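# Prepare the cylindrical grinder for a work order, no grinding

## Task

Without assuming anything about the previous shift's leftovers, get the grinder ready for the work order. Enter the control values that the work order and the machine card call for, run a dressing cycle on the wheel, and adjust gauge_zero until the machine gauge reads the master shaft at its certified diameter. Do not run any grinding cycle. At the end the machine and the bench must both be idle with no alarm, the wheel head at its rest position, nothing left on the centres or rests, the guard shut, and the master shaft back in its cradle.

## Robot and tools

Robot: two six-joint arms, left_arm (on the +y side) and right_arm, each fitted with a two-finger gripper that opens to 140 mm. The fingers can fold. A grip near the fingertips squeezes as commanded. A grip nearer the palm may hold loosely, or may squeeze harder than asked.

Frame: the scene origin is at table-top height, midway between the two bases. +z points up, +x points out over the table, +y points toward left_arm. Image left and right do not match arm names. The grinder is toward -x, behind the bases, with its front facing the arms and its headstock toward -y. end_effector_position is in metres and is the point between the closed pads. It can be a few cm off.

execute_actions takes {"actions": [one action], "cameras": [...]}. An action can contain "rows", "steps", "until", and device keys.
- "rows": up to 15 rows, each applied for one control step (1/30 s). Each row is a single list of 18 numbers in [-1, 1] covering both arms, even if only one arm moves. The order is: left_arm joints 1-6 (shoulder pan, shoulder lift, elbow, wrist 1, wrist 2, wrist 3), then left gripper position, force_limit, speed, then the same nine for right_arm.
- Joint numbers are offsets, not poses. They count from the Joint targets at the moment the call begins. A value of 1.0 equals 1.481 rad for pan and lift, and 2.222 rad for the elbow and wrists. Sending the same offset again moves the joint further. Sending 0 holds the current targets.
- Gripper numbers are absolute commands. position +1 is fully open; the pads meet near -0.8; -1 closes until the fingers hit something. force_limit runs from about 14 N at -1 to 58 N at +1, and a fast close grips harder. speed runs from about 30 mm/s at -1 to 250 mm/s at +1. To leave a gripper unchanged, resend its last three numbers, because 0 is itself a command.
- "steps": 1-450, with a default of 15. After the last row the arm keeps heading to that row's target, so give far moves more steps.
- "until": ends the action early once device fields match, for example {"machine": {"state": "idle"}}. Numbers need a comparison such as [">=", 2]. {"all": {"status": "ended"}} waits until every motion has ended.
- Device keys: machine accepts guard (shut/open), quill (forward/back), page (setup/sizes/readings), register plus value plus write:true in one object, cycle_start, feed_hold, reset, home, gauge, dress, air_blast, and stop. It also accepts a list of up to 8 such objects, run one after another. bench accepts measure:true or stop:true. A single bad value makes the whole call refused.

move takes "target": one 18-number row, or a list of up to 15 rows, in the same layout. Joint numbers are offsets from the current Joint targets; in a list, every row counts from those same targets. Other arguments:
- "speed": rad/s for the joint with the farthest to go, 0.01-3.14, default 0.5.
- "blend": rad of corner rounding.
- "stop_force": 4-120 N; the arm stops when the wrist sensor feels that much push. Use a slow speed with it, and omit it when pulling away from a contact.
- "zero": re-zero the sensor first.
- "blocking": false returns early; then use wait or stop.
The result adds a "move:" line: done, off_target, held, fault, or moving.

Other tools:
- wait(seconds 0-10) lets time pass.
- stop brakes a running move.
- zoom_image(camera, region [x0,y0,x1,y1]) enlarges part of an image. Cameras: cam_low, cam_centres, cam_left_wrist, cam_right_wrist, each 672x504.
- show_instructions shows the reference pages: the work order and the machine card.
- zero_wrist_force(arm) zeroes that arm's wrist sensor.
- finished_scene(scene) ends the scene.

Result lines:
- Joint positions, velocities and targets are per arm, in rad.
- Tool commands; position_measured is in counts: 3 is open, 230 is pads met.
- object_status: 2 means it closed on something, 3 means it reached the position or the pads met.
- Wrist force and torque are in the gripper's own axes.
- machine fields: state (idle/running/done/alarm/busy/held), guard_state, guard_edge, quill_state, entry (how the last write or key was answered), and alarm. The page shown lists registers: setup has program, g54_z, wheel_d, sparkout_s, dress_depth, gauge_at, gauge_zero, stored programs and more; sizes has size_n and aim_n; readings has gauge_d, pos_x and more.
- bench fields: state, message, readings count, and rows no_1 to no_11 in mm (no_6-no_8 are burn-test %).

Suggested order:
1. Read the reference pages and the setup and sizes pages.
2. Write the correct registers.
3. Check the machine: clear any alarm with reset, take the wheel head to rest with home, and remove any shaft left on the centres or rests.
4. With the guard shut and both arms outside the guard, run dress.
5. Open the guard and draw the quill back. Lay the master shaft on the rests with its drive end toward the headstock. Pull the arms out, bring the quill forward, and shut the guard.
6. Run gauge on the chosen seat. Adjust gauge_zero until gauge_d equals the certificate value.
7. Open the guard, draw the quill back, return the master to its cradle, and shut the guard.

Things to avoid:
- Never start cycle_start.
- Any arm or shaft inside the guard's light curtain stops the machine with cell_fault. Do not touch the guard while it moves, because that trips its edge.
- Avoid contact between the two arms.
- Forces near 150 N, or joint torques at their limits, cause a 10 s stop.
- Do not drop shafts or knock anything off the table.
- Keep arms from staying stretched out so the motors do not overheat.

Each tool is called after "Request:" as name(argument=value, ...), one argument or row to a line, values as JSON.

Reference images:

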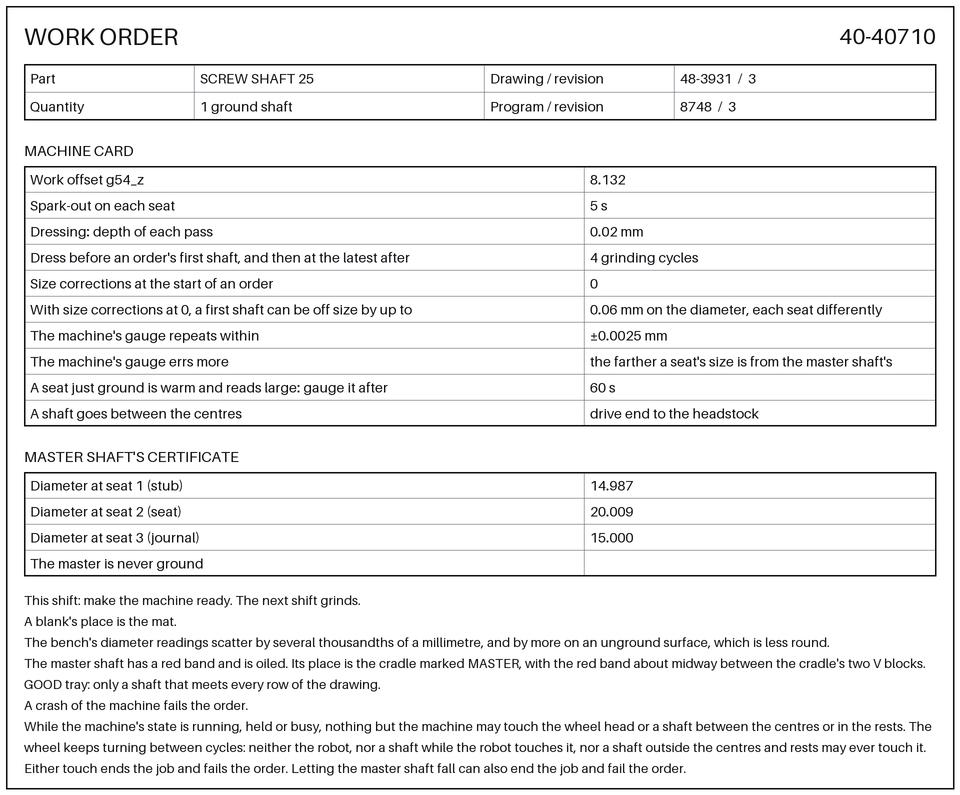

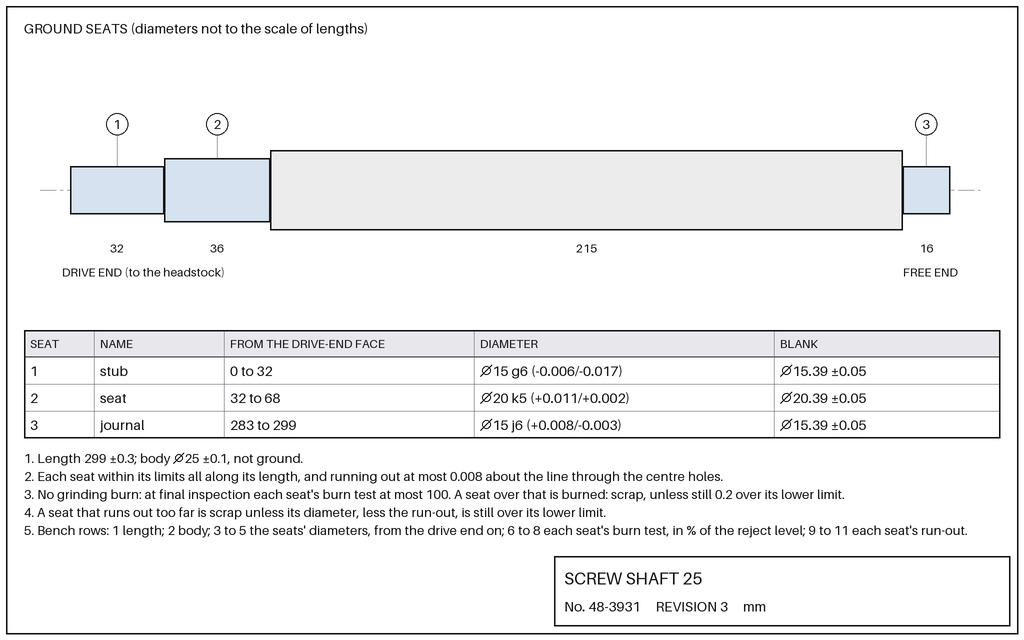

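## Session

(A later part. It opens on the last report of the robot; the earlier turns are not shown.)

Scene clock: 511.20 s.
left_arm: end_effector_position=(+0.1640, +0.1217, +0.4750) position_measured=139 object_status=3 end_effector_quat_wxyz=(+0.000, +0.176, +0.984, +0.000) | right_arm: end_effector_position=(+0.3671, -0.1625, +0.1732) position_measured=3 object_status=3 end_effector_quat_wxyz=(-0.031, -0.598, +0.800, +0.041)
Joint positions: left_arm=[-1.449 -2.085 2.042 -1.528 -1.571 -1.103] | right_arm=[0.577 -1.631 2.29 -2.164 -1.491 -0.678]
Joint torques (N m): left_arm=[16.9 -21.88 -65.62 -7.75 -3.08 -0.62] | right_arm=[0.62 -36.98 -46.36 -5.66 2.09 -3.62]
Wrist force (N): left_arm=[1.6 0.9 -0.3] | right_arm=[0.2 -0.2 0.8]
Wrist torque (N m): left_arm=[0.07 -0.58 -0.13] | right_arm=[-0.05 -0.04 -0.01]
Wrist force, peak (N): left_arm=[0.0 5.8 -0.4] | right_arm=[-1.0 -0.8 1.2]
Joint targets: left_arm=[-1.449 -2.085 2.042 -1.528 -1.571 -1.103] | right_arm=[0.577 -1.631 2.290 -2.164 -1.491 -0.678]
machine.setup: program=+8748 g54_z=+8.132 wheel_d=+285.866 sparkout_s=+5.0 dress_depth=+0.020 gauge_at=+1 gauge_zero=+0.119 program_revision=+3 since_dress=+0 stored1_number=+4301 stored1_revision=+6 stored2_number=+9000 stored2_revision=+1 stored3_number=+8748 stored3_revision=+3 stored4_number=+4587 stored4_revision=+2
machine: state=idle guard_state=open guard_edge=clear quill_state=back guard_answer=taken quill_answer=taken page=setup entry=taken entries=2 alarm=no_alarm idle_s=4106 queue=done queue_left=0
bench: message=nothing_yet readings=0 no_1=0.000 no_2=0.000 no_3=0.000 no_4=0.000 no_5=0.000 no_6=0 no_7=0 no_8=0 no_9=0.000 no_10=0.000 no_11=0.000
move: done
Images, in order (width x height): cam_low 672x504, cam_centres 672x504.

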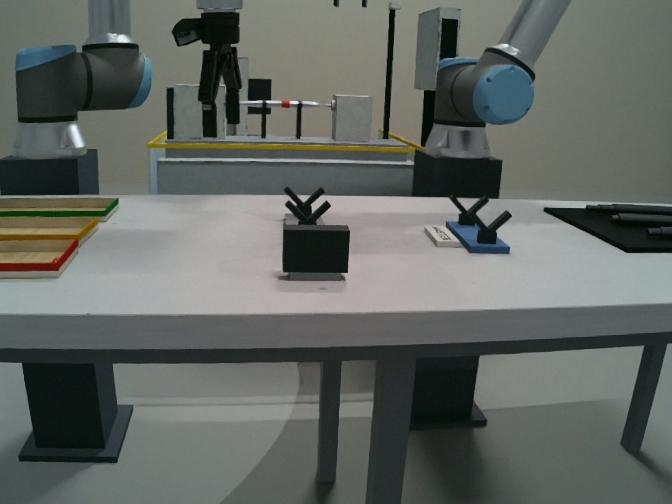

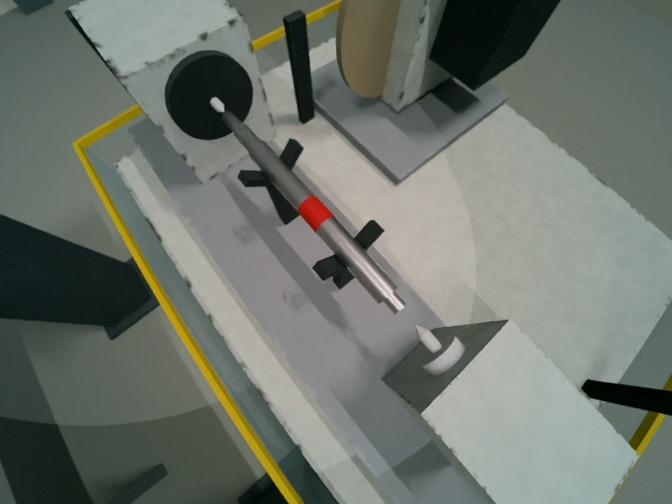

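Request:
execute_actions(
  actions=[
    {"machine":[{"quill":"forward"}],"steps":150,"until":{"machine":{"queue":["!=","running"]}}},
  ],
  cameras=["cam_centres","cam_low"],
)

Request:
zoom_image(
  camera="cam_centres",
  region=[150, 20, 500, 390],
)

Scene clock: 518.27 s.
left_arm: end_effector_position=(+0.1640, +0.1217, +0.4751) position_measured=139 object_status=3 end_effector_quat_wxyz=(+0.000, +0.176, +0.984, +0.000) | right_arm: end_effector_position=(+0.3671, -0.1625, +0.1732) position_measured=3 object_status=3 end_effector_quat_wxyz=(-0.031, -0.598, +0.800, +0.041)
Joint positions: left_arm=[-1.449 -2.085 2.042 -1.528 -1.571 -1.103] | right_arm=[0.577 -1.631 2.29 -2.164 -1.491 -0.678]
Joint torques (N m): left_arm=[18.29 -20.44 -65.83 -8.36 -3.47 -0.68] | right_arm=[-1.85 -38.42 -45.56 -5.88 1.87 -3.23]
Wrist force (N): left_arm=[1.7 0.8 0.1] | right_arm=[-0.5 -0.4 0.8]
Wrist torque (N m): left_arm=[0.04 -0.60 -0.14] | right_arm=[-0.09 0.13 -0.01]
Wrist force, peak (N): left_arm=[1.7 1.4 -0.4] | right_arm=[-1.1 -0.8 0.8]
Joint targets: left_arm=[-1.449 -2.085 2.042 -1.528 -1.571 -1.103] | right_arm=[0.577 -1.631 2.290 -2.164 -1.491 -0.678]
Tool commands: left_gripper/position=-0.08 left_gripper/force_limit=+1.0 left_gripper/speed=-1.0 right_gripper/position=+1.0 right_gripper/force_limit=+1.0 right_gripper/speed=+1.0
machine.setup: program=+8748 g54_z=+8.132 wheel_d=+285.866 sparkout_s=+5.0 dress_depth=+0.020 gauge_at=+1 gauge_zero=+0.119 program_revision=+3 since_dress=+0 stored1_number=+4301 stored1_revision=+6 stored2_number=+9000 stored2_revision=+1 stored3_number=+8748 stored3_revision=+3 stored4_number=+4587 stored4_revision=+2
machine: state=idle guard_state=open guard_edge=clear quill_state=clamped guard_answer=taken quill_answer=taken page=setup entry=taken entries=2 alarm=no_alarm idle_s=4113 queue=done queue_left=0
bench: message=nothing_yet readings=0 no_1=0.000 no_2=0.000 no_3=0.000 no_4=0.000 no_5=0.000 no_6=0 no_7=0 no_8=0 no_9=0.000 no_10=0.000 no_11=0.000
Images, in order (width x height): cam_low 672x504, cam_centres 672x504.

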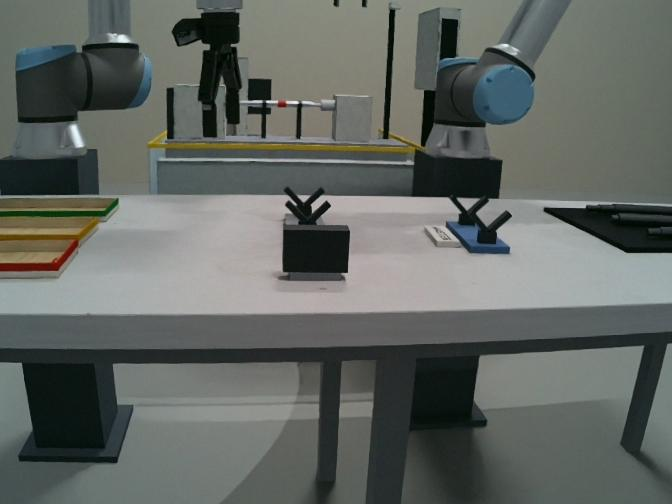

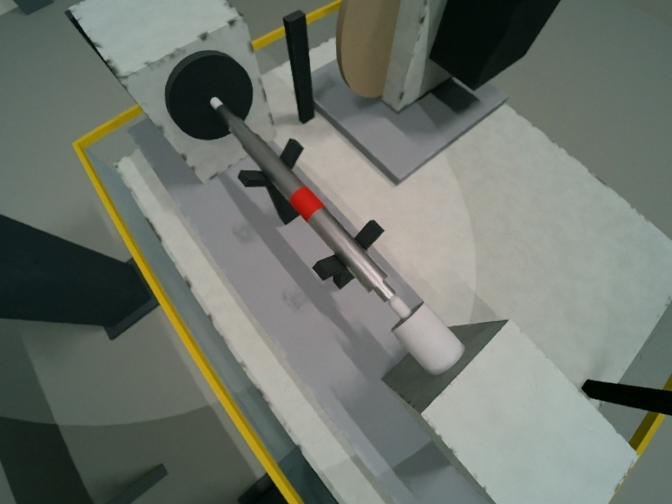

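Scaled by 1.362 from the camera's 672x504 image, which has a finer 960x720 frame.

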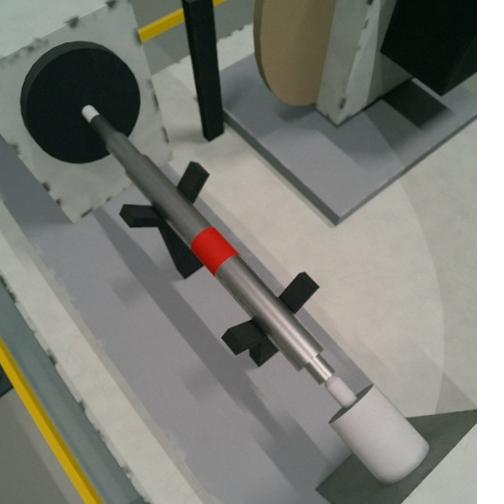

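Request:
execute_actions(
  actions=[
    {"machine":[{"guard":"shut"},{"page":"readings"},{"register":"gauge_at","value":1,"write":true},{"gauge":true},{"register":"gauge_at","value":2,"write":true},{"gauge":true},{"register":"gauge_at","value":3,"write":true},{"gauge":true}],"steps":450,"until":{"machine":{"queue":["!=","running"]}}},
  ],
  cameras=["cam_centres","cam_low"],
)

Scene clock: 540.17 s.
left_arm: end_effector_position=(+0.1640, +0.1217, +0.4751) position_measured=139 object_status=3 end_effector_quat_wxyz=(+0.000, +0.176, +0.984, +0.000) | right_arm: end_effector_position=(+0.3671, -0.1625, +0.1732) position_measured=3 object_status=3 end_effector_quat_wxyz=(-0.031, -0.598, +0.800, +0.041)
Joint positions: left_arm=[-1.449 -2.085 2.042 -1.528 -1.571 -1.103] | right_arm=[0.577 -1.631 2.29 -2.164 -1.491 -0.678]
Joint torques (N m): left_arm=[18.76 -21.32 -65.32 -8.29 -2.97 0.07] | right_arm=[0.71 -36.44 -44.61 -6.02 2.28 -3.49]
Wrist force (N): left_arm=[1.1 1.2 -0.1] | right_arm=[-0.7 -0.3 0.7]
Wrist torque (N m): left_arm=[0.12 -0.47 -0.14] | right_arm=[-0.06 0.17 -0.01]
Wrist force, peak (N): left_arm=[1.8 1.8 -0.1] | right_arm=[-1.0 -0.5 1.2]
Joint targets: left_arm=[-1.449 -2.085 2.042 -1.528 -1.571 -1.103] | right_arm=[0.577 -1.631 2.290 -2.164 -1.491 -0.678]
Tool commands: left_gripper/position=-0.08 left_gripper/force_limit=+1.0 left_gripper/speed=-1.0 right_gripper/position=+1.0 right_gripper/force_limit=+1.0 right_gripper/speed=+1.0
machine.readings: gauge_d=+15.059 gauge_d_1=+15.046 gauge_d_2=+20.068 gauge_d_3=+15.059 pos_x=+0.000 pos_z=+0.000 load_peak=+0.0 cycles=+0
machine: state=idle guard_state=shut guard_edge=clear quill_state=clamped guard_answer=taken quill_answer=taken page=readings entry=taken entries=8 alarm=no_alarm idle_s=4135 queue=done queue_left=0
bench: message=nothing_yet readings=0 no_1=0.000 no_2=0.000 no_3=0.000 no_4=0.000 no_5=0.000 no_6=0 no_7=0 no_8=0 no_9=0.000 no_10=0.000 no_11=0.000
Images, in order (width x height): cam_low 672x504, cam_centres 672x504.

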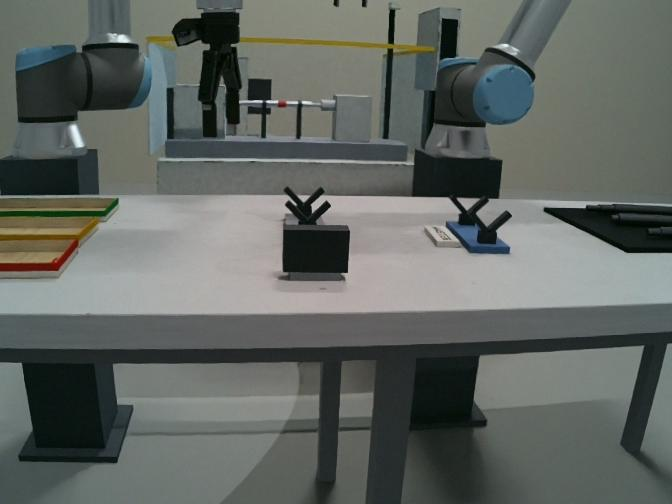

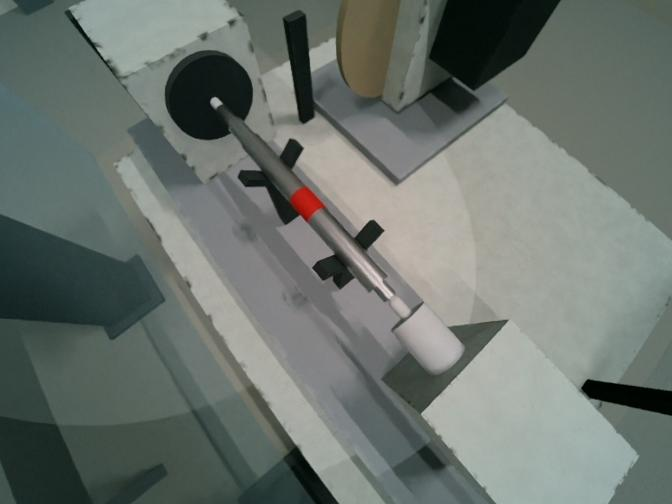

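Request:
execute_actions(
  actions=[
    {"machine":[{"register":"gauge_zero","value":0.178,"write":true},{"gauge":true},{"register":"gauge_at","value":2,"write":true},{"gauge":true},{"register":"gauge_at","value":1,"write":true},{"gauge":true}],"steps":450,"until":{"machine":{"queue":["!=","running"]}}},
  ],
  cameras=[],
)

Scene clock: 559.57 s.
left_arm: end_effector_position=(+0.1640, +0.1217, +0.4751) position_measured=139 object_status=3 end_effector_quat_wxyz=(+0.000, +0.176, +0.984, +0.000) | right_arm: end_effector_position=(+0.3671, -0.1625, +0.1732) position_measured=3 object_status=3 end_effector_quat_wxyz=(-0.031, -0.598, +0.800, +0.041)
Joint positions: left_arm=[-1.449 -2.085 2.042 -1.528 -1.571 -1.103] | right_arm=[0.577 -1.631 2.29 -2.164 -1.491 -0.678]
Joint torques (N m): left_arm=[17.12 -21.47 -64.54 -7.82 -2.64 -0.02] | right_arm=[1.47 -38.22 -45.68 -6.13 2.16 -3.53]
Wrist force (N): left_arm=[1.0 1.3 -0.5] | right_arm=[-0.7 -0.3 0.6]
Wrist torque (N m): left_arm=[0.15 -0.44 -0.14] | right_arm=[-0.06 0.16 -0.01]
Wrist force, peak (N): left_arm=[2.1 1.1 0.2] | right_arm=[-0.8 -0.5 1.3]
Joint targets: left_arm=[-1.449 -2.085 2.042 -1.528 -1.571 -1.103] | right_arm=[0.577 -1.631 2.290 -2.164 -1.491 -0.678]
Tool commands: left_gripper/position=-0.08 left_gripper/force_limit=+1.0 left_gripper/speed=-1.0 right_gripper/position=+1.0 right_gripper/force_limit=+1.0 right_gripper/speed=+1.0
machine.readings: gauge_d=+14.987 gauge_d_1=+14.987 gauge_d_2=+20.008 gauge_d_3=+15.000 pos_x=+0.000 pos_z=+0.000 load_peak=+0.0 cycles=+0
machine: state=idle guard_state=shut guard_edge=clear quill_state=clamped guard_answer=taken quill_answer=taken page=readings entry=taken entries=14 alarm=no_alarm idle_s=4154 queue=done queue_left=0
bench: message=nothing_yet readings=0 no_1=0.000 no_2=0.000 no_3=0.000 no_4=0.000 no_5=0.000 no_6=0 no_7=0 no_8=0 no_9=0.000 no_10=0.000 no_11=0.000
No camera images: "cameras" was empty.

Request:
execute_actions(
  actions=[
    {"machine":[{"page":"setup"},{"guard":"open"},{"quill":"back"}],"steps":250,"until":{"machine":{"queue":["!=","running"]}}},
  ],
  cameras=["cam_centres","cam_low"],
)

Request:
zoom_image(
  camera="cam_centres",
  region=[150, 20, 500, 390],
)

Scene clock: 570.17 s.
left_arm: end_effector_position=(+0.1640, +0.1217, +0.4751) position_measured=139 object_status=3 end_effector_quat_wxyz=(+0.000, +0.176, +0.984, +0.000) | right_arm: end_effector_position=(+0.3671, -0.1625, +0.1732) position_measured=3 object_status=3 end_effector_quat_wxyz=(-0.031, -0.598, +0.800, +0.041)
Joint positions: left_arm=[-1.449 -2.085 2.042 -1.528 -1.571 -1.103] | right_arm=[0.577 -1.631 2.29 -2.164 -1.491 -0.678]
Joint torques (N m): left_arm=[17.26 -20.85 -64.06 -7.81 -2.82 0.2] | right_arm=[1.38 -38.28 -45.48 -6.45 2.1 -3.27]
Wrist force (N): left_arm=[1.6 0.9 0.2] | right_arm=[-0.9 -0.2 0.6]
Wrist torque (N m): left_arm=[0.08 -0.58 -0.13] | right_arm=[-0.05 0.21 -0.01]
Wrist force, peak (N): left_arm=[2.0 1.4 0.1] | right_arm=[-0.9 -0.2 1.3]
Joint targets: left_arm=[-1.449 -2.085 2.042 -1.528 -1.571 -1.103] | right_arm=[0.577 -1.631 2.290 -2.164 -1.491 -0.678]
Tool commands: left_gripper/position=-0.08 left_gripper/force_limit=+1.0 left_gripper/speed=-1.0 right_gripper/position=+1.0 right_gripper/force_limit=+1.0 right_gripper/speed=+1.0
machine.setup: program=+8748 g54_z=+8.132 wheel_d=+285.866 sparkout_s=+5.0 dress_depth=+0.020 gauge_at=+1 gauge_zero=+0.178 program_revision=+3 since_dress=+0 stored1_number=+4301 stored1_revision=+6 stored2_number=+9000 stored2_revision=+1 stored3_number=+8748 stored3_revision=+3 stored4_number=+4587 stored4_revision=+2
machine: state=idle guard_state=open guard_edge=clear quill_state=back guard_answer=taken quill_answer=taken page=setup entry=taken entries=14 alarm=no_alarm idle_s=4164 queue=done queue_left=0
bench: message=nothing_yet readings=0 no_1=0.000 no_2=0.000 no_3=0.000 no_4=0.000 no_5=0.000 no_6=0 no_7=0 no_8=0 no_9=0.000 no_10=0.000 no_11=0.000
Images, in order (width x height): cam_low 672x504, cam_centres 672x504.

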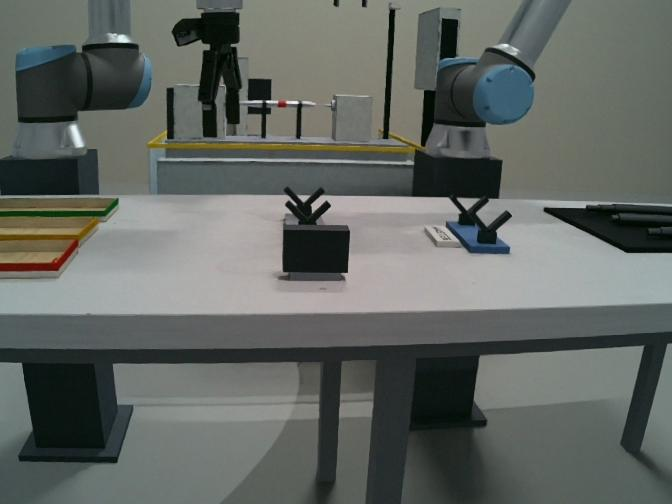

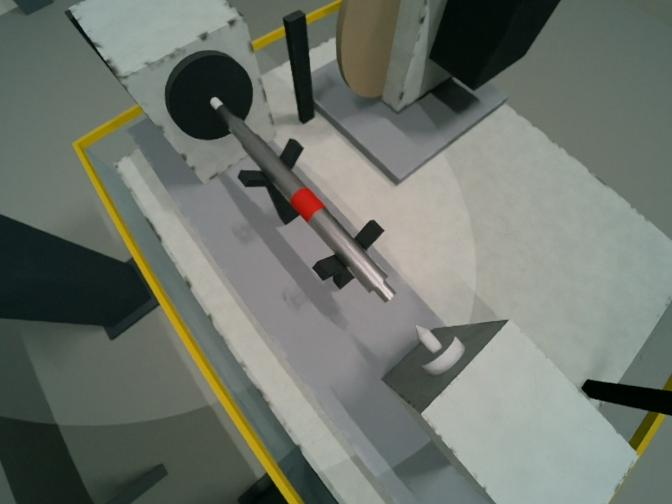

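Scaled by 1.362 from the camera's 672x504 image, which has a finer 960x720 frame.

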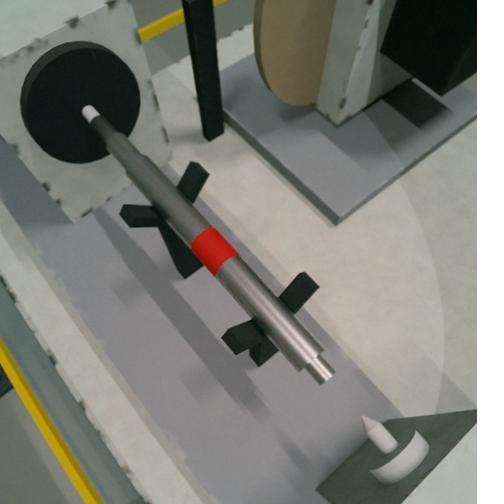

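Request:
move(
  target=[
    [-0.8217,0.4198,-0.1278,-0.1521,0,0,-0.08,1,-1,0,0,0,0,0,0,1,1,1],
    [-0.8219,0.4587,-0.0813,-0.2243,0,0,-0.08,1,-1,0,0,0,0,0,0,1,1,1],
  ],
  speed=[0.5,0.2],
  blend=[0.03,0],
  cameras=["cam_left_wrist"],
)

Scene clock: 585.20 s.
left_arm: end_effector_position=(-0.6300, +0.0036, +0.2696) position_measured=139 object_status=3 end_effector_quat_wxyz=(+0.000, +0.707, +0.707, +0.000) | right_arm: end_effector_position=(+0.3671, -0.1625, +0.1732) position_measured=3 object_status=3 end_effector_quat_wxyz=(-0.031, -0.598, +0.800, +0.041)
Joint positions: left_arm=[-2.667 -1.405 1.862 -2.027 -1.571 -1.103] | right_arm=[0.577 -1.631 2.29 -2.164 -1.491 -0.678]
Joint torques (N m): left_arm=[-16.59 -64.45 -53.29 -3.07 -2.42 0.54] | right_arm=[-0.29 -38.96 -45.47 -6.16 2.2 -3.24]
Wrist force (N): left_arm=[1.4 0.4 0.2] | right_arm=[-0.9 0.1 1.0]
Wrist torque (N m): left_arm=[-0.06 -0.55 -0.14] | right_arm=[0.04 0.19 -0.01]
Wrist force, peak (N): left_arm=[4.9 -4.1 0.1] | right_arm=[-0.8 -0.3 1.3]
Joint targets: left_arm=[-2.667 -1.405 1.862 -2.027 -1.571 -1.103] | right_arm=[0.577 -1.631 2.290 -2.164 -1.491 -0.678]
machine.setup: program=+8748 g54_z=+8.132 wheel_d=+285.866 sparkout_s=+5.0 dress_depth=+0.020 gauge_at=+1 gauge_zero=+0.178 program_revision=+3 since_dress=+0 stored1_number=+4301 stored1_revision=+6 stored2_number=+9000 stored2_revision=+1 stored3_number=+8748 stored3_revision=+3 stored4_number=+4587 stored4_revision=+2
machine: state=idle guard_state=open guard_edge=clear quill_state=back guard_answer=taken quill_answer=taken page=setup entry=taken entries=14 alarm=no_alarm idle_s=4179 queue=done queue_left=0
bench: message=nothing_yet readings=0 no_1=0.000 no_2=0.000 no_3=0.000 no_4=0.000 no_5=0.000 no_6=0 no_7=0 no_8=0 no_9=0.000 no_10=0.000 no_11=0.000
move: done
Images, in order (width x height): cam_left_wrist 672x504.

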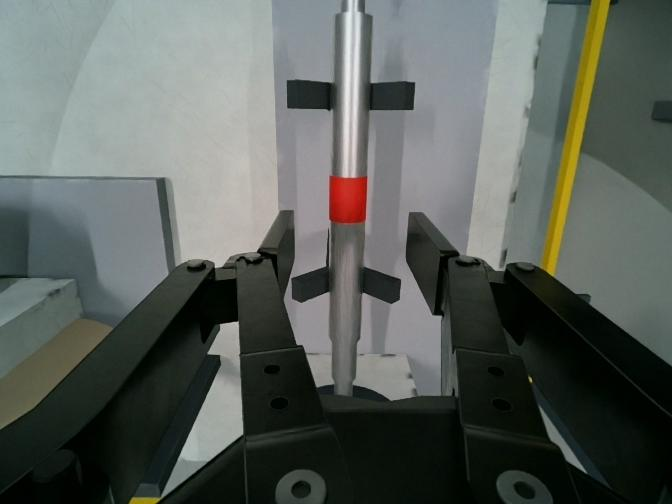

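Request:
move(
  target=[0.0111,0.0433,0.0199,-0.0491,0,0.0069,-0.08,1,-1,0,0,0,0,0,0,1,1,1],
  speed=0.08,
  stop_force=8,
  cameras=["cam_left_wrist"],
)

Scene clock: 615.33 s.
left_arm: end_effector_position=(-0.6295, -0.0098, +0.2081) position_measured=139 object_status=3 end_effector_quat_wxyz=(+0.000, +0.707, +0.707, +0.000) | right_arm: end_effector_position=(+0.3671, -0.1625, +0.1732) position_measured=3 object_status=3 end_effector_quat_wxyz=(-0.031, -0.598, +0.800, +0.041)
Joint positions: left_arm=[-2.65 -1.341 1.906 -2.136 -1.571 -1.088] | right_arm=[0.577 -1.631 2.29 -2.164 -1.491 -0.678]
Joint torques (N m): left_arm=[-11.1 -74.15 -57.78 -0.3 2.24 -1.52] | right_arm=[1.44 -37.7 -46.67 -6.12 2.23 -3.31]
Wrist force (N): left_arm=[0.8 0.7 -0.1] | right_arm=[-0.9 -0.3 1.0]
Wrist torque (N m): left_arm=[0.01 -0.44 -0.36] | right_arm=[-0.06 0.20 -0.01]
Wrist force, peak (N): left_arm=[2.0 1.1 0.2] | right_arm=[-0.7 -0.1 1.4]
Joint targets: left_arm=[-2.650 -1.341 1.906 -2.136 -1.571 -1.088] | right_arm=[0.577 -1.631 2.290 -2.164 -1.491 -0.678]
machine.setup: program=+8748 g54_z=+8.132 wheel_d=+285.866 sparkout_s=+5.0 dress_depth=+0.020 gauge_at=+1 gauge_zero=+0.178 program_revision=+3 since_dress=+0 stored1_number=+4301 stored1_revision=+6 stored2_number=+9000 stored2_revision=+1 stored3_number=+8748 stored3_revision=+3 stored4_number=+4587 stored4_revision=+2
machine: state=idle guard_state=open guard_edge=clear quill_state=back guard_answer=taken quill_answer=taken page=setup entry=taken entries=14 alarm=no_alarm idle_s=4209 queue=done queue_left=0
bench: message=nothing_yet readings=0 no_1=0.000 no_2=0.000 no_3=0.000 no_4=0.000 no_5=0.000 no_6=0 no_7=0 no_8=0 no_9=0.000 no_10=0.000 no_11=0.000
move: done
Images, in order (width x height): cam_left_wrist 672x504.

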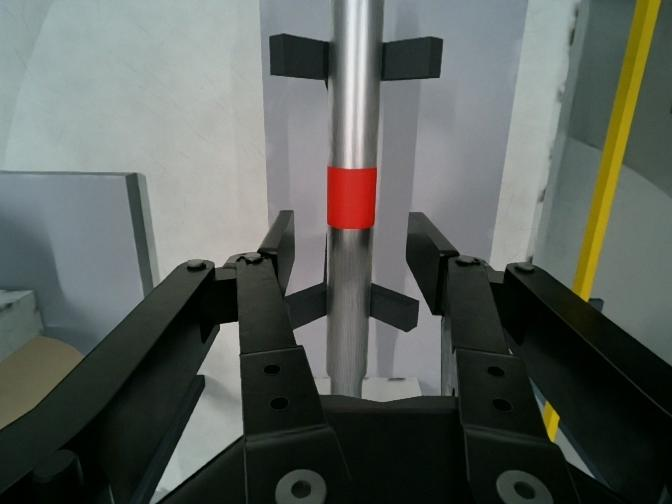

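Request:
move(
  target=[-0.0002,0.001,0.00005,-0.0007,0,-0.0001,-0.08,1,-1,0,0,0,0,0,0,1,1,1],
  speed=0.05,
)

Request:
execute_actions(
  actions=[
    {"rows":[[0,0,0,0,0,0,-1,1,-1,0,0,0,0,0,0,1,1,1]],"steps":110},
  ],
  cameras=["cam_left_wrist"],
)

Scene clock: 628.63 s.
left_arm: end_effector_position=(-0.6301, -0.0099, +0.2072) position_measured=139 object_status=3 end_effector_quat_wxyz=(+0.000, +0.707, +0.707, +0.000) | right_arm: end_effector_position=(+0.3671, -0.1625, +0.1732) position_measured=3 object_status=3 end_effector_quat_wxyz=(-0.031, -0.598, +0.800, +0.041)
Joint positions: left_arm=[-2.651 -1.34 1.906 -2.138 -1.571 -1.088] | right_arm=[0.577 -1.631 2.29 -2.164 -1.491 -0.678]
Joint torques (N m): left_arm=[-14.53 -44.65 -38.63 -7.65 2.13 -1.06] | right_arm=[-0.09 -36.39 -45.19 -6.17 1.55 -3.12]
Wrist force (N): left_arm=[1.0 0.8 0.1] | right_arm=[-0.7 -0.1 0.8]
Wrist torque (N m): left_arm=[0.02 -0.49 -0.26] | right_arm=[-0.02 0.15 -0.01]
Wrist force, peak (N): left_arm=[2.0 0.8 -0.5] | right_arm=[-0.6 0.0 1.4]
Joint targets: left_arm=[-2.651 -1.340 1.906 -2.138 -1.571 -1.088] | right_arm=[0.577 -1.631 2.290 -2.164 -1.491 -0.678]
machine.setup: program=+8748 g54_z=+8.132 wheel_d=+285.866 sparkout_s=+5.0 dress_depth=+0.020 gauge_at=+1 gauge_zero=+0.178 program_revision=+3 since_dress=+0 stored1_number=+4301 stored1_revision=+6 stored2_number=+9000 stored2_revision=+1 stored3_number=+8748 stored3_revision=+3 stored4_number=+4587 stored4_revision=+2
machine: state=idle guard_state=open guard_edge=clear quill_state=back guard_answer=taken quill_answer=taken page=setup entry=taken entries=14 alarm=no_alarm idle_s=4222 queue=done queue_left=0
bench: message=nothing_yet readings=0 no_1=0.000 no_2=0.000 no_3=0.000 no_4=0.000 no_5=0.000 no_6=0 no_7=0 no_8=0 no_9=0.000 no_10=0.000 no_11=0.000
move: done

Scene clock: 632.50 s.
left_arm: end_effector_position=(-0.6300, -0.0098, +0.2071) position_measured=197 object_status=2 end_effector_quat_wxyz=(+0.000, +0.707, +0.707, +0.000) | right_arm: end_effector_position=(+0.3671, -0.1625, +0.1732) position_measured=3 object_status=3 end_effector_quat_wxyz=(-0.031, -0.598, +0.800, +0.041)
Joint positions: left_arm=[-2.651 -1.34 1.906 -2.138 -1.571 -1.088] | right_arm=[0.577 -1.631 2.29 -2.164 -1.491 -0.678]
Joint torques (N m): left_arm=[-4.06 -49.64 -59.76 -5.19 -5.1 0.64] | right_arm=[-0.93 -38.32 -45.24 -6.07 2.14 -3.12]
Wrist force (N): left_arm=[4.5 14.7 -13.3] | right_arm=[-0.4 -0.1 0.7]
Wrist torque (N m): left_arm=[-0.61 -0.46 -0.23] | right_arm=[-0.01 0.10 -0.01]
Wrist force, peak (N): left_arm=[4.3 14.9 -17.5] | right_arm=[-0.7 0.3 1.5]
Joint targets: left_arm=[-2.651 -1.340 1.906 -2.138 -1.571 -1.088] | right_arm=[0.577 -1.631 2.290 -2.164 -1.491 -0.678]
machine.setup: program=+8748 g54_z=+8.132 wheel_d=+285.866 sparkout_s=+5.0 dress_depth=+0.020 gauge_at=+1 gauge_zero=+0.178 program_revision=+3 since_dress=+0 stored1_number=+4301 stored1_revision=+6 stored2_number=+9000 stored2_revision=+1 stored3_number=+8748 stored3_revision=+3 stored4_number=+4587 stored4_revision=+2
machine: state=idle guard_state=open guard_edge=clear quill_state=back guard_answer=taken quill_answer=taken page=setup entry=taken entries=14 alarm=no_alarm idle_s=4226 queue=done queue_left=0
bench: message=nothing_yet readings=0 no_1=0.000 no_2=0.000 no_3=0.000 no_4=0.000 no_5=0.000 no_6=0 no_7=0 no_8=0 no_9=0.000 no_10=0.000 no_11=0.000
Images, in order (width x height): cam_left_wrist 672x504.

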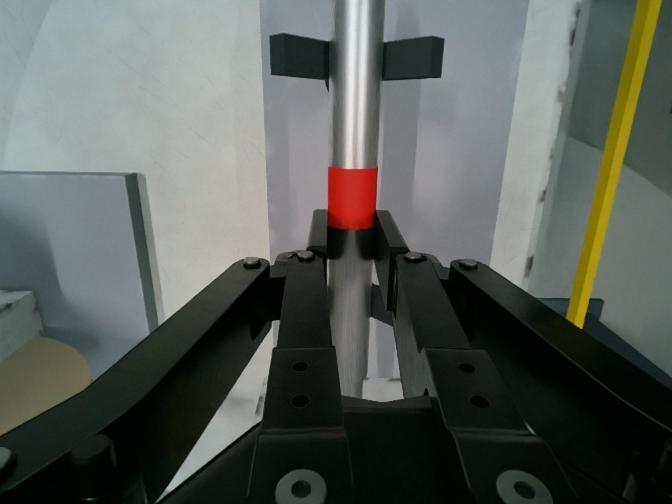

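Request:
move(
  target=[-0.0106,-0.0094,0.0074,-0.0012,0,-0.007,-1,1,-1,0,0,0,0,0,0,1,1,1],
  speed=0.03,
  cameras=["cam_left_wrist","cam_centres"],
)

Scene clock: 648.10 s.
left_arm: end_effector_position=(-0.6296, +0.0036, +0.2078) position_measured=197 object_status=2 end_effector_quat_wxyz=(+0.000, +0.707, +0.707, +0.000) | right_arm: end_effector_position=(+0.3671, -0.1625, +0.1732) position_measured=3 object_status=3 end_effector_quat_wxyz=(-0.031, -0.598, +0.800, +0.041)
Joint positions: left_arm=[-2.666 -1.354 1.923 -2.14 -1.571 -1.104] | right_arm=[0.577 -1.631 2.29 -2.164 -1.491 -0.678]
Joint torques (N m): left_arm=[14.7 -48.23 -61.32 -9.05 -0.75 2.25] | right_arm=[1.17 -38.59 -45.1 -6.19 2.39 -2.91]
Wrist force (N): left_arm=[1.1 0.8 9.5] | right_arm=[-0.6 -0.1 0.7]
Wrist torque (N m): left_arm=[0.01 -0.45 -0.02] | right_arm=[0.00 0.15 -0.01]
Wrist force, peak (N): left_arm=[4.7 14.9 -13.8] | right_arm=[-0.9 0.0 1.4]
Joint targets: left_arm=[-2.666 -1.354 1.922 -2.140 -1.571 -1.104] | right_arm=[0.577 -1.631 2.290 -2.164 -1.491 -0.678]
machine.setup: program=+8748 g54_z=+8.132 wheel_d=+285.866 sparkout_s=+5.0 dress_depth=+0.020 gauge_at=+1 gauge_zero=+0.178 program_revision=+3 since_dress=+0 stored1_number=+4301 stored1_revision=+6 stored2_number=+9000 stored2_revision=+1 stored3_number=+8748 stored3_revision=+3 stored4_number=+4587 stored4_revision=+2
machine: state=idle guard_state=open guard_edge=clear quill_state=back guard_answer=taken quill_answer=taken page=setup entry=taken entries=14 alarm=no_alarm idle_s=4242 queue=done queue_left=0
bench: message=nothing_yet readings=0 no_1=0.000 no_2=0.000 no_3=0.000 no_4=0.000 no_5=0.000 no_6=0 no_7=0 no_8=0 no_9=0.000 no_10=0.000 no_11=0.000
move: done
Images, in order (width x height): cam_centres 672x504, cam_left_wrist 672x504.

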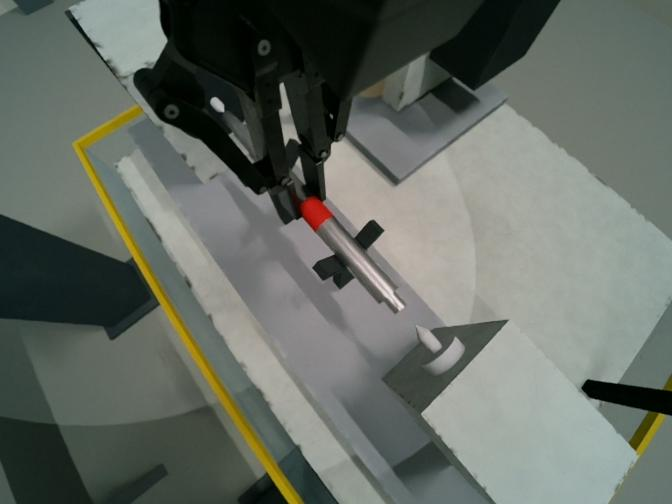

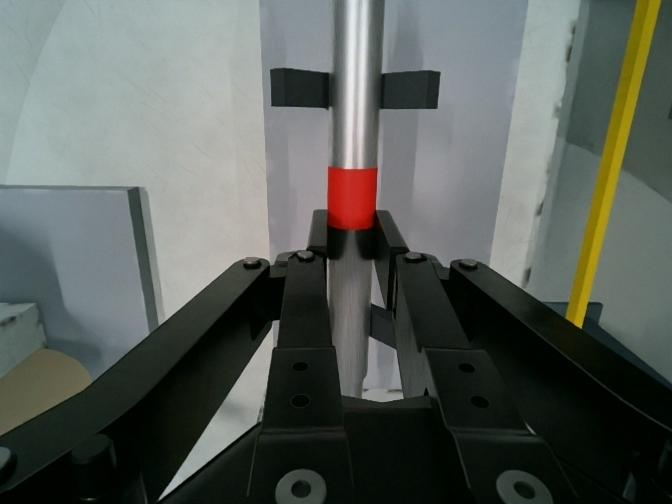

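Request:
move(
  target=[
    [0,-0.0198,-0.0135,0.0267,0,0,-1,1,-1,0,0,0,0,0,0,1,1,1],
    [0,-0.0947,-0.1315,0.1946,0,0,-1,1,-1,0,0,0,0,0,0,1,1,1],
    [0.8219,-0.4941,0.0537,0.2755,0,0.9222,-1,1,-1,0,0,0,0,0,0,1,1,1],
  ],
  speed=[0.1,0.25,0.5],
  blend=[0.02,0.08,0],
  cameras=["cam_left_wrist","cam_low"],
)

Scene clock: 671.70 s.
left_arm: end_effector_position=(+0.1642, +0.1220, +0.4757) position_measured=197 object_status=2 end_effector_quat_wxyz=(+0.000, +0.932, +0.361, +0.000) | right_arm: end_effector_position=(+0.3671, -0.1625, +0.1732) position_measured=3 object_status=3 end_effector_quat_wxyz=(-0.031, -0.598, +0.800, +0.041)
Joint positions: left_arm=[-1.449 -2.085 2.042 -1.528 -1.571 0.945] | right_arm=[0.577 -1.631 2.29 -2.164 -1.491 -0.678]
Joint torques (N m): left_arm=[13.77 -12.16 -72.21 -10.05 1.23 1.85] | right_arm=[1.57 -37.02 -46.26 -6.21 2.2 -3.26]
Wrist force (N): left_arm=[1.3 0.9 9.6] | right_arm=[-0.8 -0.1 0.9]
Wrist torque (N m): left_arm=[0.08 -0.46 -0.28] | right_arm=[-0.03 0.19 -0.02]
Wrist force, peak (N): left_arm=[1.6 1.0 12.4] | right_arm=[-0.7 -0.3 1.5]
Joint targets: left_arm=[-1.449 -2.085 2.042 -1.528 -1.571 0.945] | right_arm=[0.577 -1.631 2.290 -2.164 -1.491 -0.678]
machine.setup: program=+8748 g54_z=+8.132 wheel_d=+285.866 sparkout_s=+5.0 dress_depth=+0.020 gauge_at=+1 gauge_zero=+0.178 program_revision=+3 since_dress=+0 stored1_number=+4301 stored1_revision=+6 stored2_number=+9000 stored2_revision=+1 stored3_number=+8748 stored3_revision=+3 stored4_number=+4587 stored4_revision=+2
machine: state=idle guard_state=open guard_edge=clear quill_state=back guard_answer=taken quill_answer=taken page=setup entry=taken entries=14 alarm=no_alarm idle_s=4265 queue=done queue_left=0
bench: message=nothing_yet readings=0 no_1=0.000 no_2=0.000 no_3=0.000 no_4=0.000 no_5=0.000 no_6=0 no_7=0 no_8=0 no_9=0.000 no_10=0.000 no_11=0.000
move: done
Images, in order (width x height): cam_low 672x504, cam_left_wrist 672x504.

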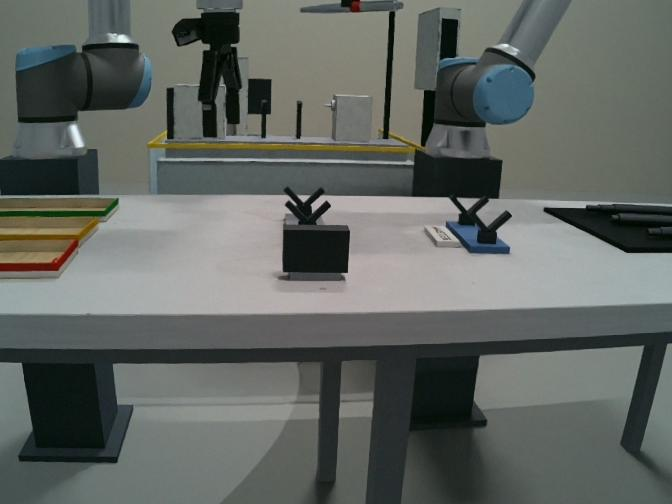

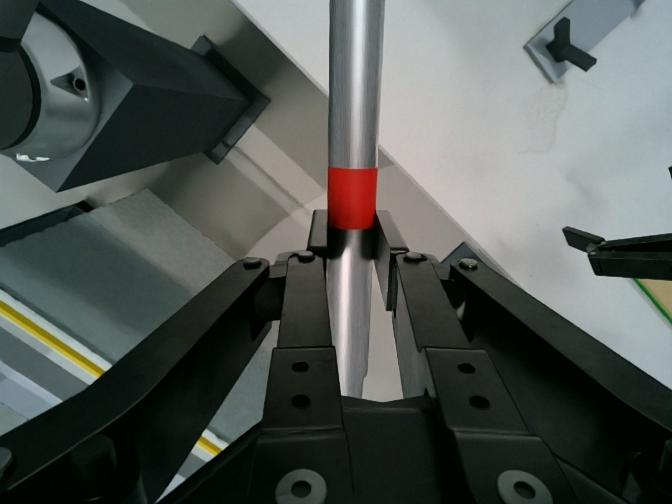

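Request:
move(
  target=[
    [0.6126,0.0123,0.0158,-0.0239,0,0.7830,-1,1,-1,0,0,0,0,0,0,1,1,1],
    [0.6126,0.4625,0.0501,-0.3583,0,0.7830,-1,1,-1,0,0,0,0,0,0,1,1,1],
  ],
  speed=[0.5,0.25],
  blend=[0.05,0],
  cameras=["cam_left_wrist","cam_low"],
)

Scene clock: 688.93 s.
left_arm: end_effector_position=(+0.5844, +0.3029, +0.1305) position_measured=197 object_status=2 end_effector_quat_wxyz=(+0.000, +0.999, -0.047, +0.000) | right_arm: end_effector_position=(+0.3671, -0.1625, +0.1732) position_measured=3 object_status=3 end_effector_quat_wxyz=(-0.031, -0.598, +0.800, +0.041)
Joint positions: left_arm=[-0.541 -1.4 2.153 -2.324 -1.571 2.685] | right_arm=[0.577 -1.631 2.29 -2.164 -1.491 -0.678]
Joint torques (N m): left_arm=[-11.44 -40.6 -57.63 -6.47 2.06 2.28] | right_arm=[-1.39 -38.98 -46.34 -6.14 2.22 -3.43]
Wrist force (N): left_arm=[0.9 0.4 9.8] | right_arm=[-0.1 0.1 0.5]
Wrist torque (N m): left_arm=[-0.06 -0.36 -0.12] | right_arm=[0.02 0.03 -0.01]
Wrist force, peak (N): left_arm=[1.9 1.0 13.7] | right_arm=[-0.7 0.0 1.6]
Joint targets: left_arm=[-0.541 -1.400 2.153 -2.324 -1.571 2.685] | right_arm=[0.577 -1.631 2.290 -2.164 -1.491 -0.678]
machine.setup: program=+8748 g54_z=+8.132 wheel_d=+285.866 sparkout_s=+5.0 dress_depth=+0.020 gauge_at=+1 gauge_zero=+0.178 program_revision=+3 since_dress=+0 stored1_number=+4301 stored1_revision=+6 stored2_number=+9000 stored2_revision=+1 stored3_number=+8748 stored3_revision=+3 stored4_number=+4587 stored4_revision=+2
machine: state=idle guard_state=open guard_edge=clear quill_state=back guard_answer=taken quill_answer=taken page=setup entry=taken entries=14 alarm=no_alarm idle_s=4282 queue=done queue_left=0
bench: message=nothing_yet readings=0 no_1=0.000 no_2=0.000 no_3=0.000 no_4=0.000 no_5=0.000 no_6=0 no_7=0 no_8=0 no_9=0.000 no_10=0.000 no_11=0.000
move: done
Images, in order (width x height): cam_low 672x504, cam_left_wrist 672x504.

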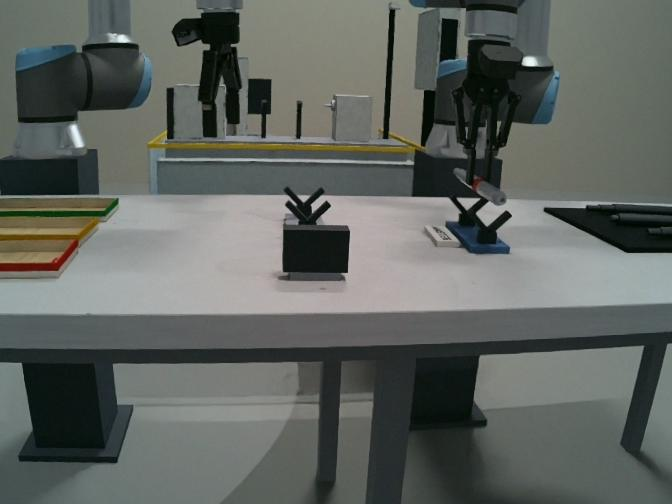

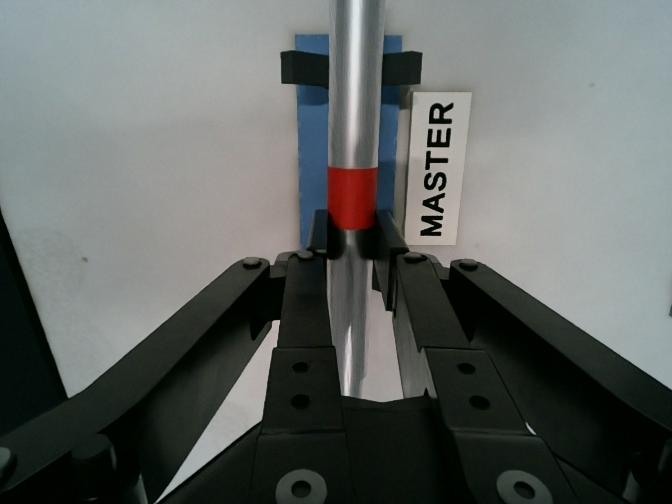

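Request:
move(
  target=[-0.0003,0.0417,0.0130,-0.0407,0,0,-1,1,-1,0,0,0,0,0,0,1,1,1],
  speed=0.025,
  stop_force=4,
  cameras=["cam_left_wrist","cam_low"],
)

Scene clock: 702.20 s.
left_arm: end_effector_position=(+0.5845, +0.3026, +0.0876) position_measured=197 object_status=2 end_effector_quat_wxyz=(+0.000, +0.999, -0.047, +0.000) | right_arm: end_effector_position=(+0.3671, -0.1625, +0.1732) position_measured=3 object_status=3 end_effector_quat_wxyz=(-0.031, -0.598, +0.800, +0.041)
Joint positions: left_arm=[-0.542 -1.34 2.181 -2.413 -1.571 2.685] | right_arm=[0.577 -1.631 2.29 -2.164 -1.491 -0.678]
Joint torques (N m): left_arm=[-5.89 -70.26 -53.03 -2.24 1.79 2.22] | right_arm=[-1.52 -38.32 -45.66 -6.28 2.05 -3.4]
Wrist force (N): left_arm=[1.0 0.4 5.5] | right_arm=[-0.5 -0.2 1.0]
Wrist torque (N m): left_arm=[-0.10 -0.40 -0.49] | right_arm=[-0.02 0.10 -0.01]
Wrist force, peak (N): left_arm=[1.9 0.9 10.6] | right_arm=[-1.0 -0.3 1.3]
Joint targets: left_arm=[-0.542 -1.340 2.181 -2.413 -1.571 2.685] | right_arm=[0.577 -1.631 2.290 -2.164 -1.491 -0.678]
machine.setup: program=+8748 g54_z=+8.132 wheel_d=+285.866 sparkout_s=+5.0 dress_depth=+0.020 gauge_at=+1 gauge_zero=+0.178 program_revision=+3 since_dress=+0 stored1_number=+4301 stored1_revision=+6 stored2_number=+9000 stored2_revision=+1 stored3_number=+8748 stored3_revision=+3 stored4_number=+4587 stored4_revision=+2
machine: state=idle guard_state=open guard_edge=clear quill_state=back guard_answer=taken quill_answer=taken page=setup entry=taken entries=14 alarm=no_alarm idle_s=4295 queue=done queue_left=0
bench: message=nothing_yet readings=0 no_1=0.000 no_2=0.000 no_3=0.000 no_4=0.000 no_5=0.000 no_6=0 no_7=0 no_8=0 no_9=0.000 no_10=0.000 no_11=0.000
move: contact (left_arm)
Images, in order (width x height): cam_low 672x504, cam_left_wrist 672x504.

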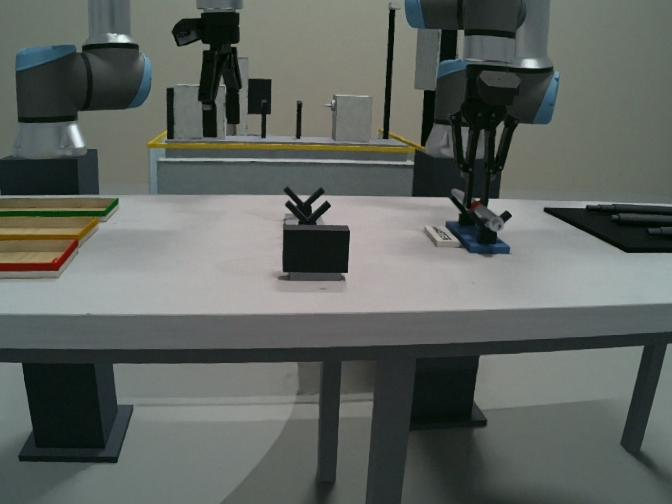

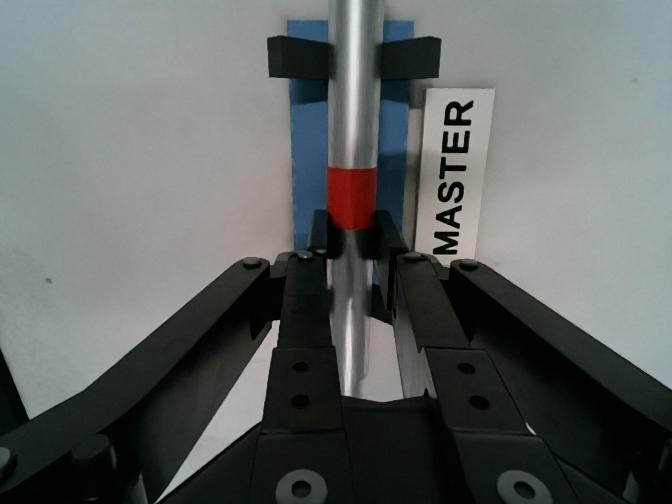

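Request:
move(
  target=[0,0.0004,0.0001,-0.0004,0,0,-1,1,-1,0,0,0,0,0,0,1,1,1],
  speed=0.02,
)

Scene clock: 709.00 s.
left_arm: end_effector_position=(+0.5846, +0.3025, +0.0873) position_measured=197 object_status=2 end_effector_quat_wxyz=(+0.000, +0.999, -0.047, +0.000) | right_arm: end_effector_position=(+0.3671, -0.1625, +0.1732) position_measured=3 object_status=3 end_effector_quat_wxyz=(-0.031, -0.598, +0.800, +0.041)
Joint positions: left_arm=[-0.542 -1.339 2.182 -2.414 -1.571 2.685] | right_arm=[0.577 -1.631 2.29 -2.164 -1.491 -0.678]
Joint torques (N m): left_arm=[10.15 -36.04 -25.38 -7.5 1.85 1.99] | right_arm=[0.87 -39.41 -45.53 -6.02 1.91 -3.31]
Wrist force (N): left_arm=[1.1 1.6 0.0] | right_arm=[-0.6 0.0 1.1]
Wrist torque (N m): left_arm=[-0.06 -0.32 -0.72] | right_arm=[0.02 0.14 -0.02]
Wrist force, peak (N): left_arm=[0.7 0.9 6.9] | right_arm=[-1.0 -0.7 1.3]
Joint targets: left_arm=[-0.542 -1.339 2.182 -2.414 -1.571 2.685] | right_arm=[0.577 -1.631 2.290 -2.164 -1.491 -0.678]
machine.setup: program=+8748 g54_z=+8.132 wheel_d=+285.866 sparkout_s=+5.0 dress_depth=+0.020 gauge_at=+1 gauge_zero=+0.178 program_revision=+3 since_dress=+0 stored1_number=+4301 stored1_revision=+6 stored2_number=+9000 stored2_revision=+1 stored3_number=+8748 stored3_revision=+3 stored4_number=+4587 stored4_revision=+2
machine: state=idle guard_state=open guard_edge=clear quill_state=back guard_answer=taken quill_answer=taken page=setup entry=taken entries=14 alarm=no_alarm idle_s=4302 queue=done queue_left=0
bench: message=nothing_yet readings=0 no_1=0.000 no_2=0.000 no_3=0.000 no_4=0.000 no_5=0.000 no_6=0 no_7=0 no_8=0 no_9=0.000 no_10=0.000 no_11=0.000
move: done

Request:
execute_actions(
  actions=[
    {"rows":[[0,0,0,0,0,0,-0.08,1,-1,0,0,0,0,0,0,1,1,1]],"steps":90,"machine":{"guard":"shut"}},
  ],
  cameras=["cam_left_wrist"],
)

Scene clock: 715.67 s.
left_arm: end_effector_position=(+0.5845, +0.3026, +0.0872) position_measured=139 object_status=3 end_effector_quat_wxyz=(+0.000, +0.999, -0.047, +0.000) | right_arm: end_effector_position=(+0.3671, -0.1625, +0.1732) position_measured=3 object_status=3 end_effector_quat_wxyz=(-0.031, -0.598, +0.800, +0.041)
Joint positions: left_arm=[-0.542 -1.339 2.182 -2.414 -1.571 2.685] | right_arm=[0.577 -1.631 2.29 -2.164 -1.491 -0.678]
Joint torques (N m): left_arm=[12.63 -66.72 -49.4 -8.05 1.7 1.99] | right_arm=[-0.53 -36.43 -45.47 -6.28 2.01 -3.28]
Wrist force (N): left_arm=[1.1 0.1 0.5] | right_arm=[-0.9 0.2 1.0]
Wrist torque (N m): left_arm=[-0.14 -0.43 -0.14] | right_arm=[0.05 0.21 -0.01]
Wrist force, peak (N): left_arm=[2.4 3.0 3.9] | right_arm=[-0.8 -0.5 1.5]
Joint targets: left_arm=[-0.542 -1.339 2.182 -2.414 -1.571 2.685] | right_arm=[0.577 -1.631 2.290 -2.164 -1.491 -0.678]
machine.setup: program=+8748 g54_z=+8.132 wheel_d=+285.866 sparkout_s=+5.0 dress_depth=+0.020 gauge_at=+1 gauge_zero=+0.178 program_revision=+3 since_dress=+0 stored1_number=+4301 stored1_revision=+6 stored2_number=+9000 stored2_revision=+1 stored3_number=+8748 stored3_revision=+3 stored4_number=+4587 stored4_revision=+2
machine: state=idle guard_state=shut guard_edge=clear quill_state=back guard_answer=taken quill_answer=taken page=setup entry=taken entries=14 alarm=no_alarm idle_s=4309 queue=done queue_left=0
bench: message=nothing_yet readings=0 no_1=0.000 no_2=0.000 no_3=0.000 no_4=0.000 no_5=0.000 no_6=0 no_7=0 no_8=0 no_9=0.000 no_10=0.000 no_11=0.000
Images, in order (width x height): cam_left_wrist 672x504.

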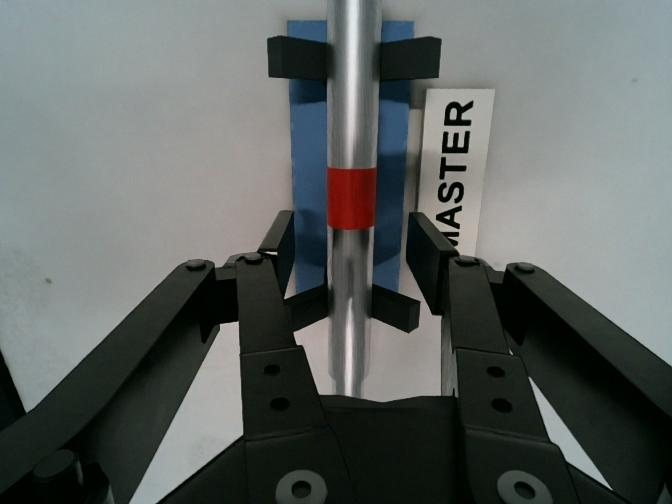

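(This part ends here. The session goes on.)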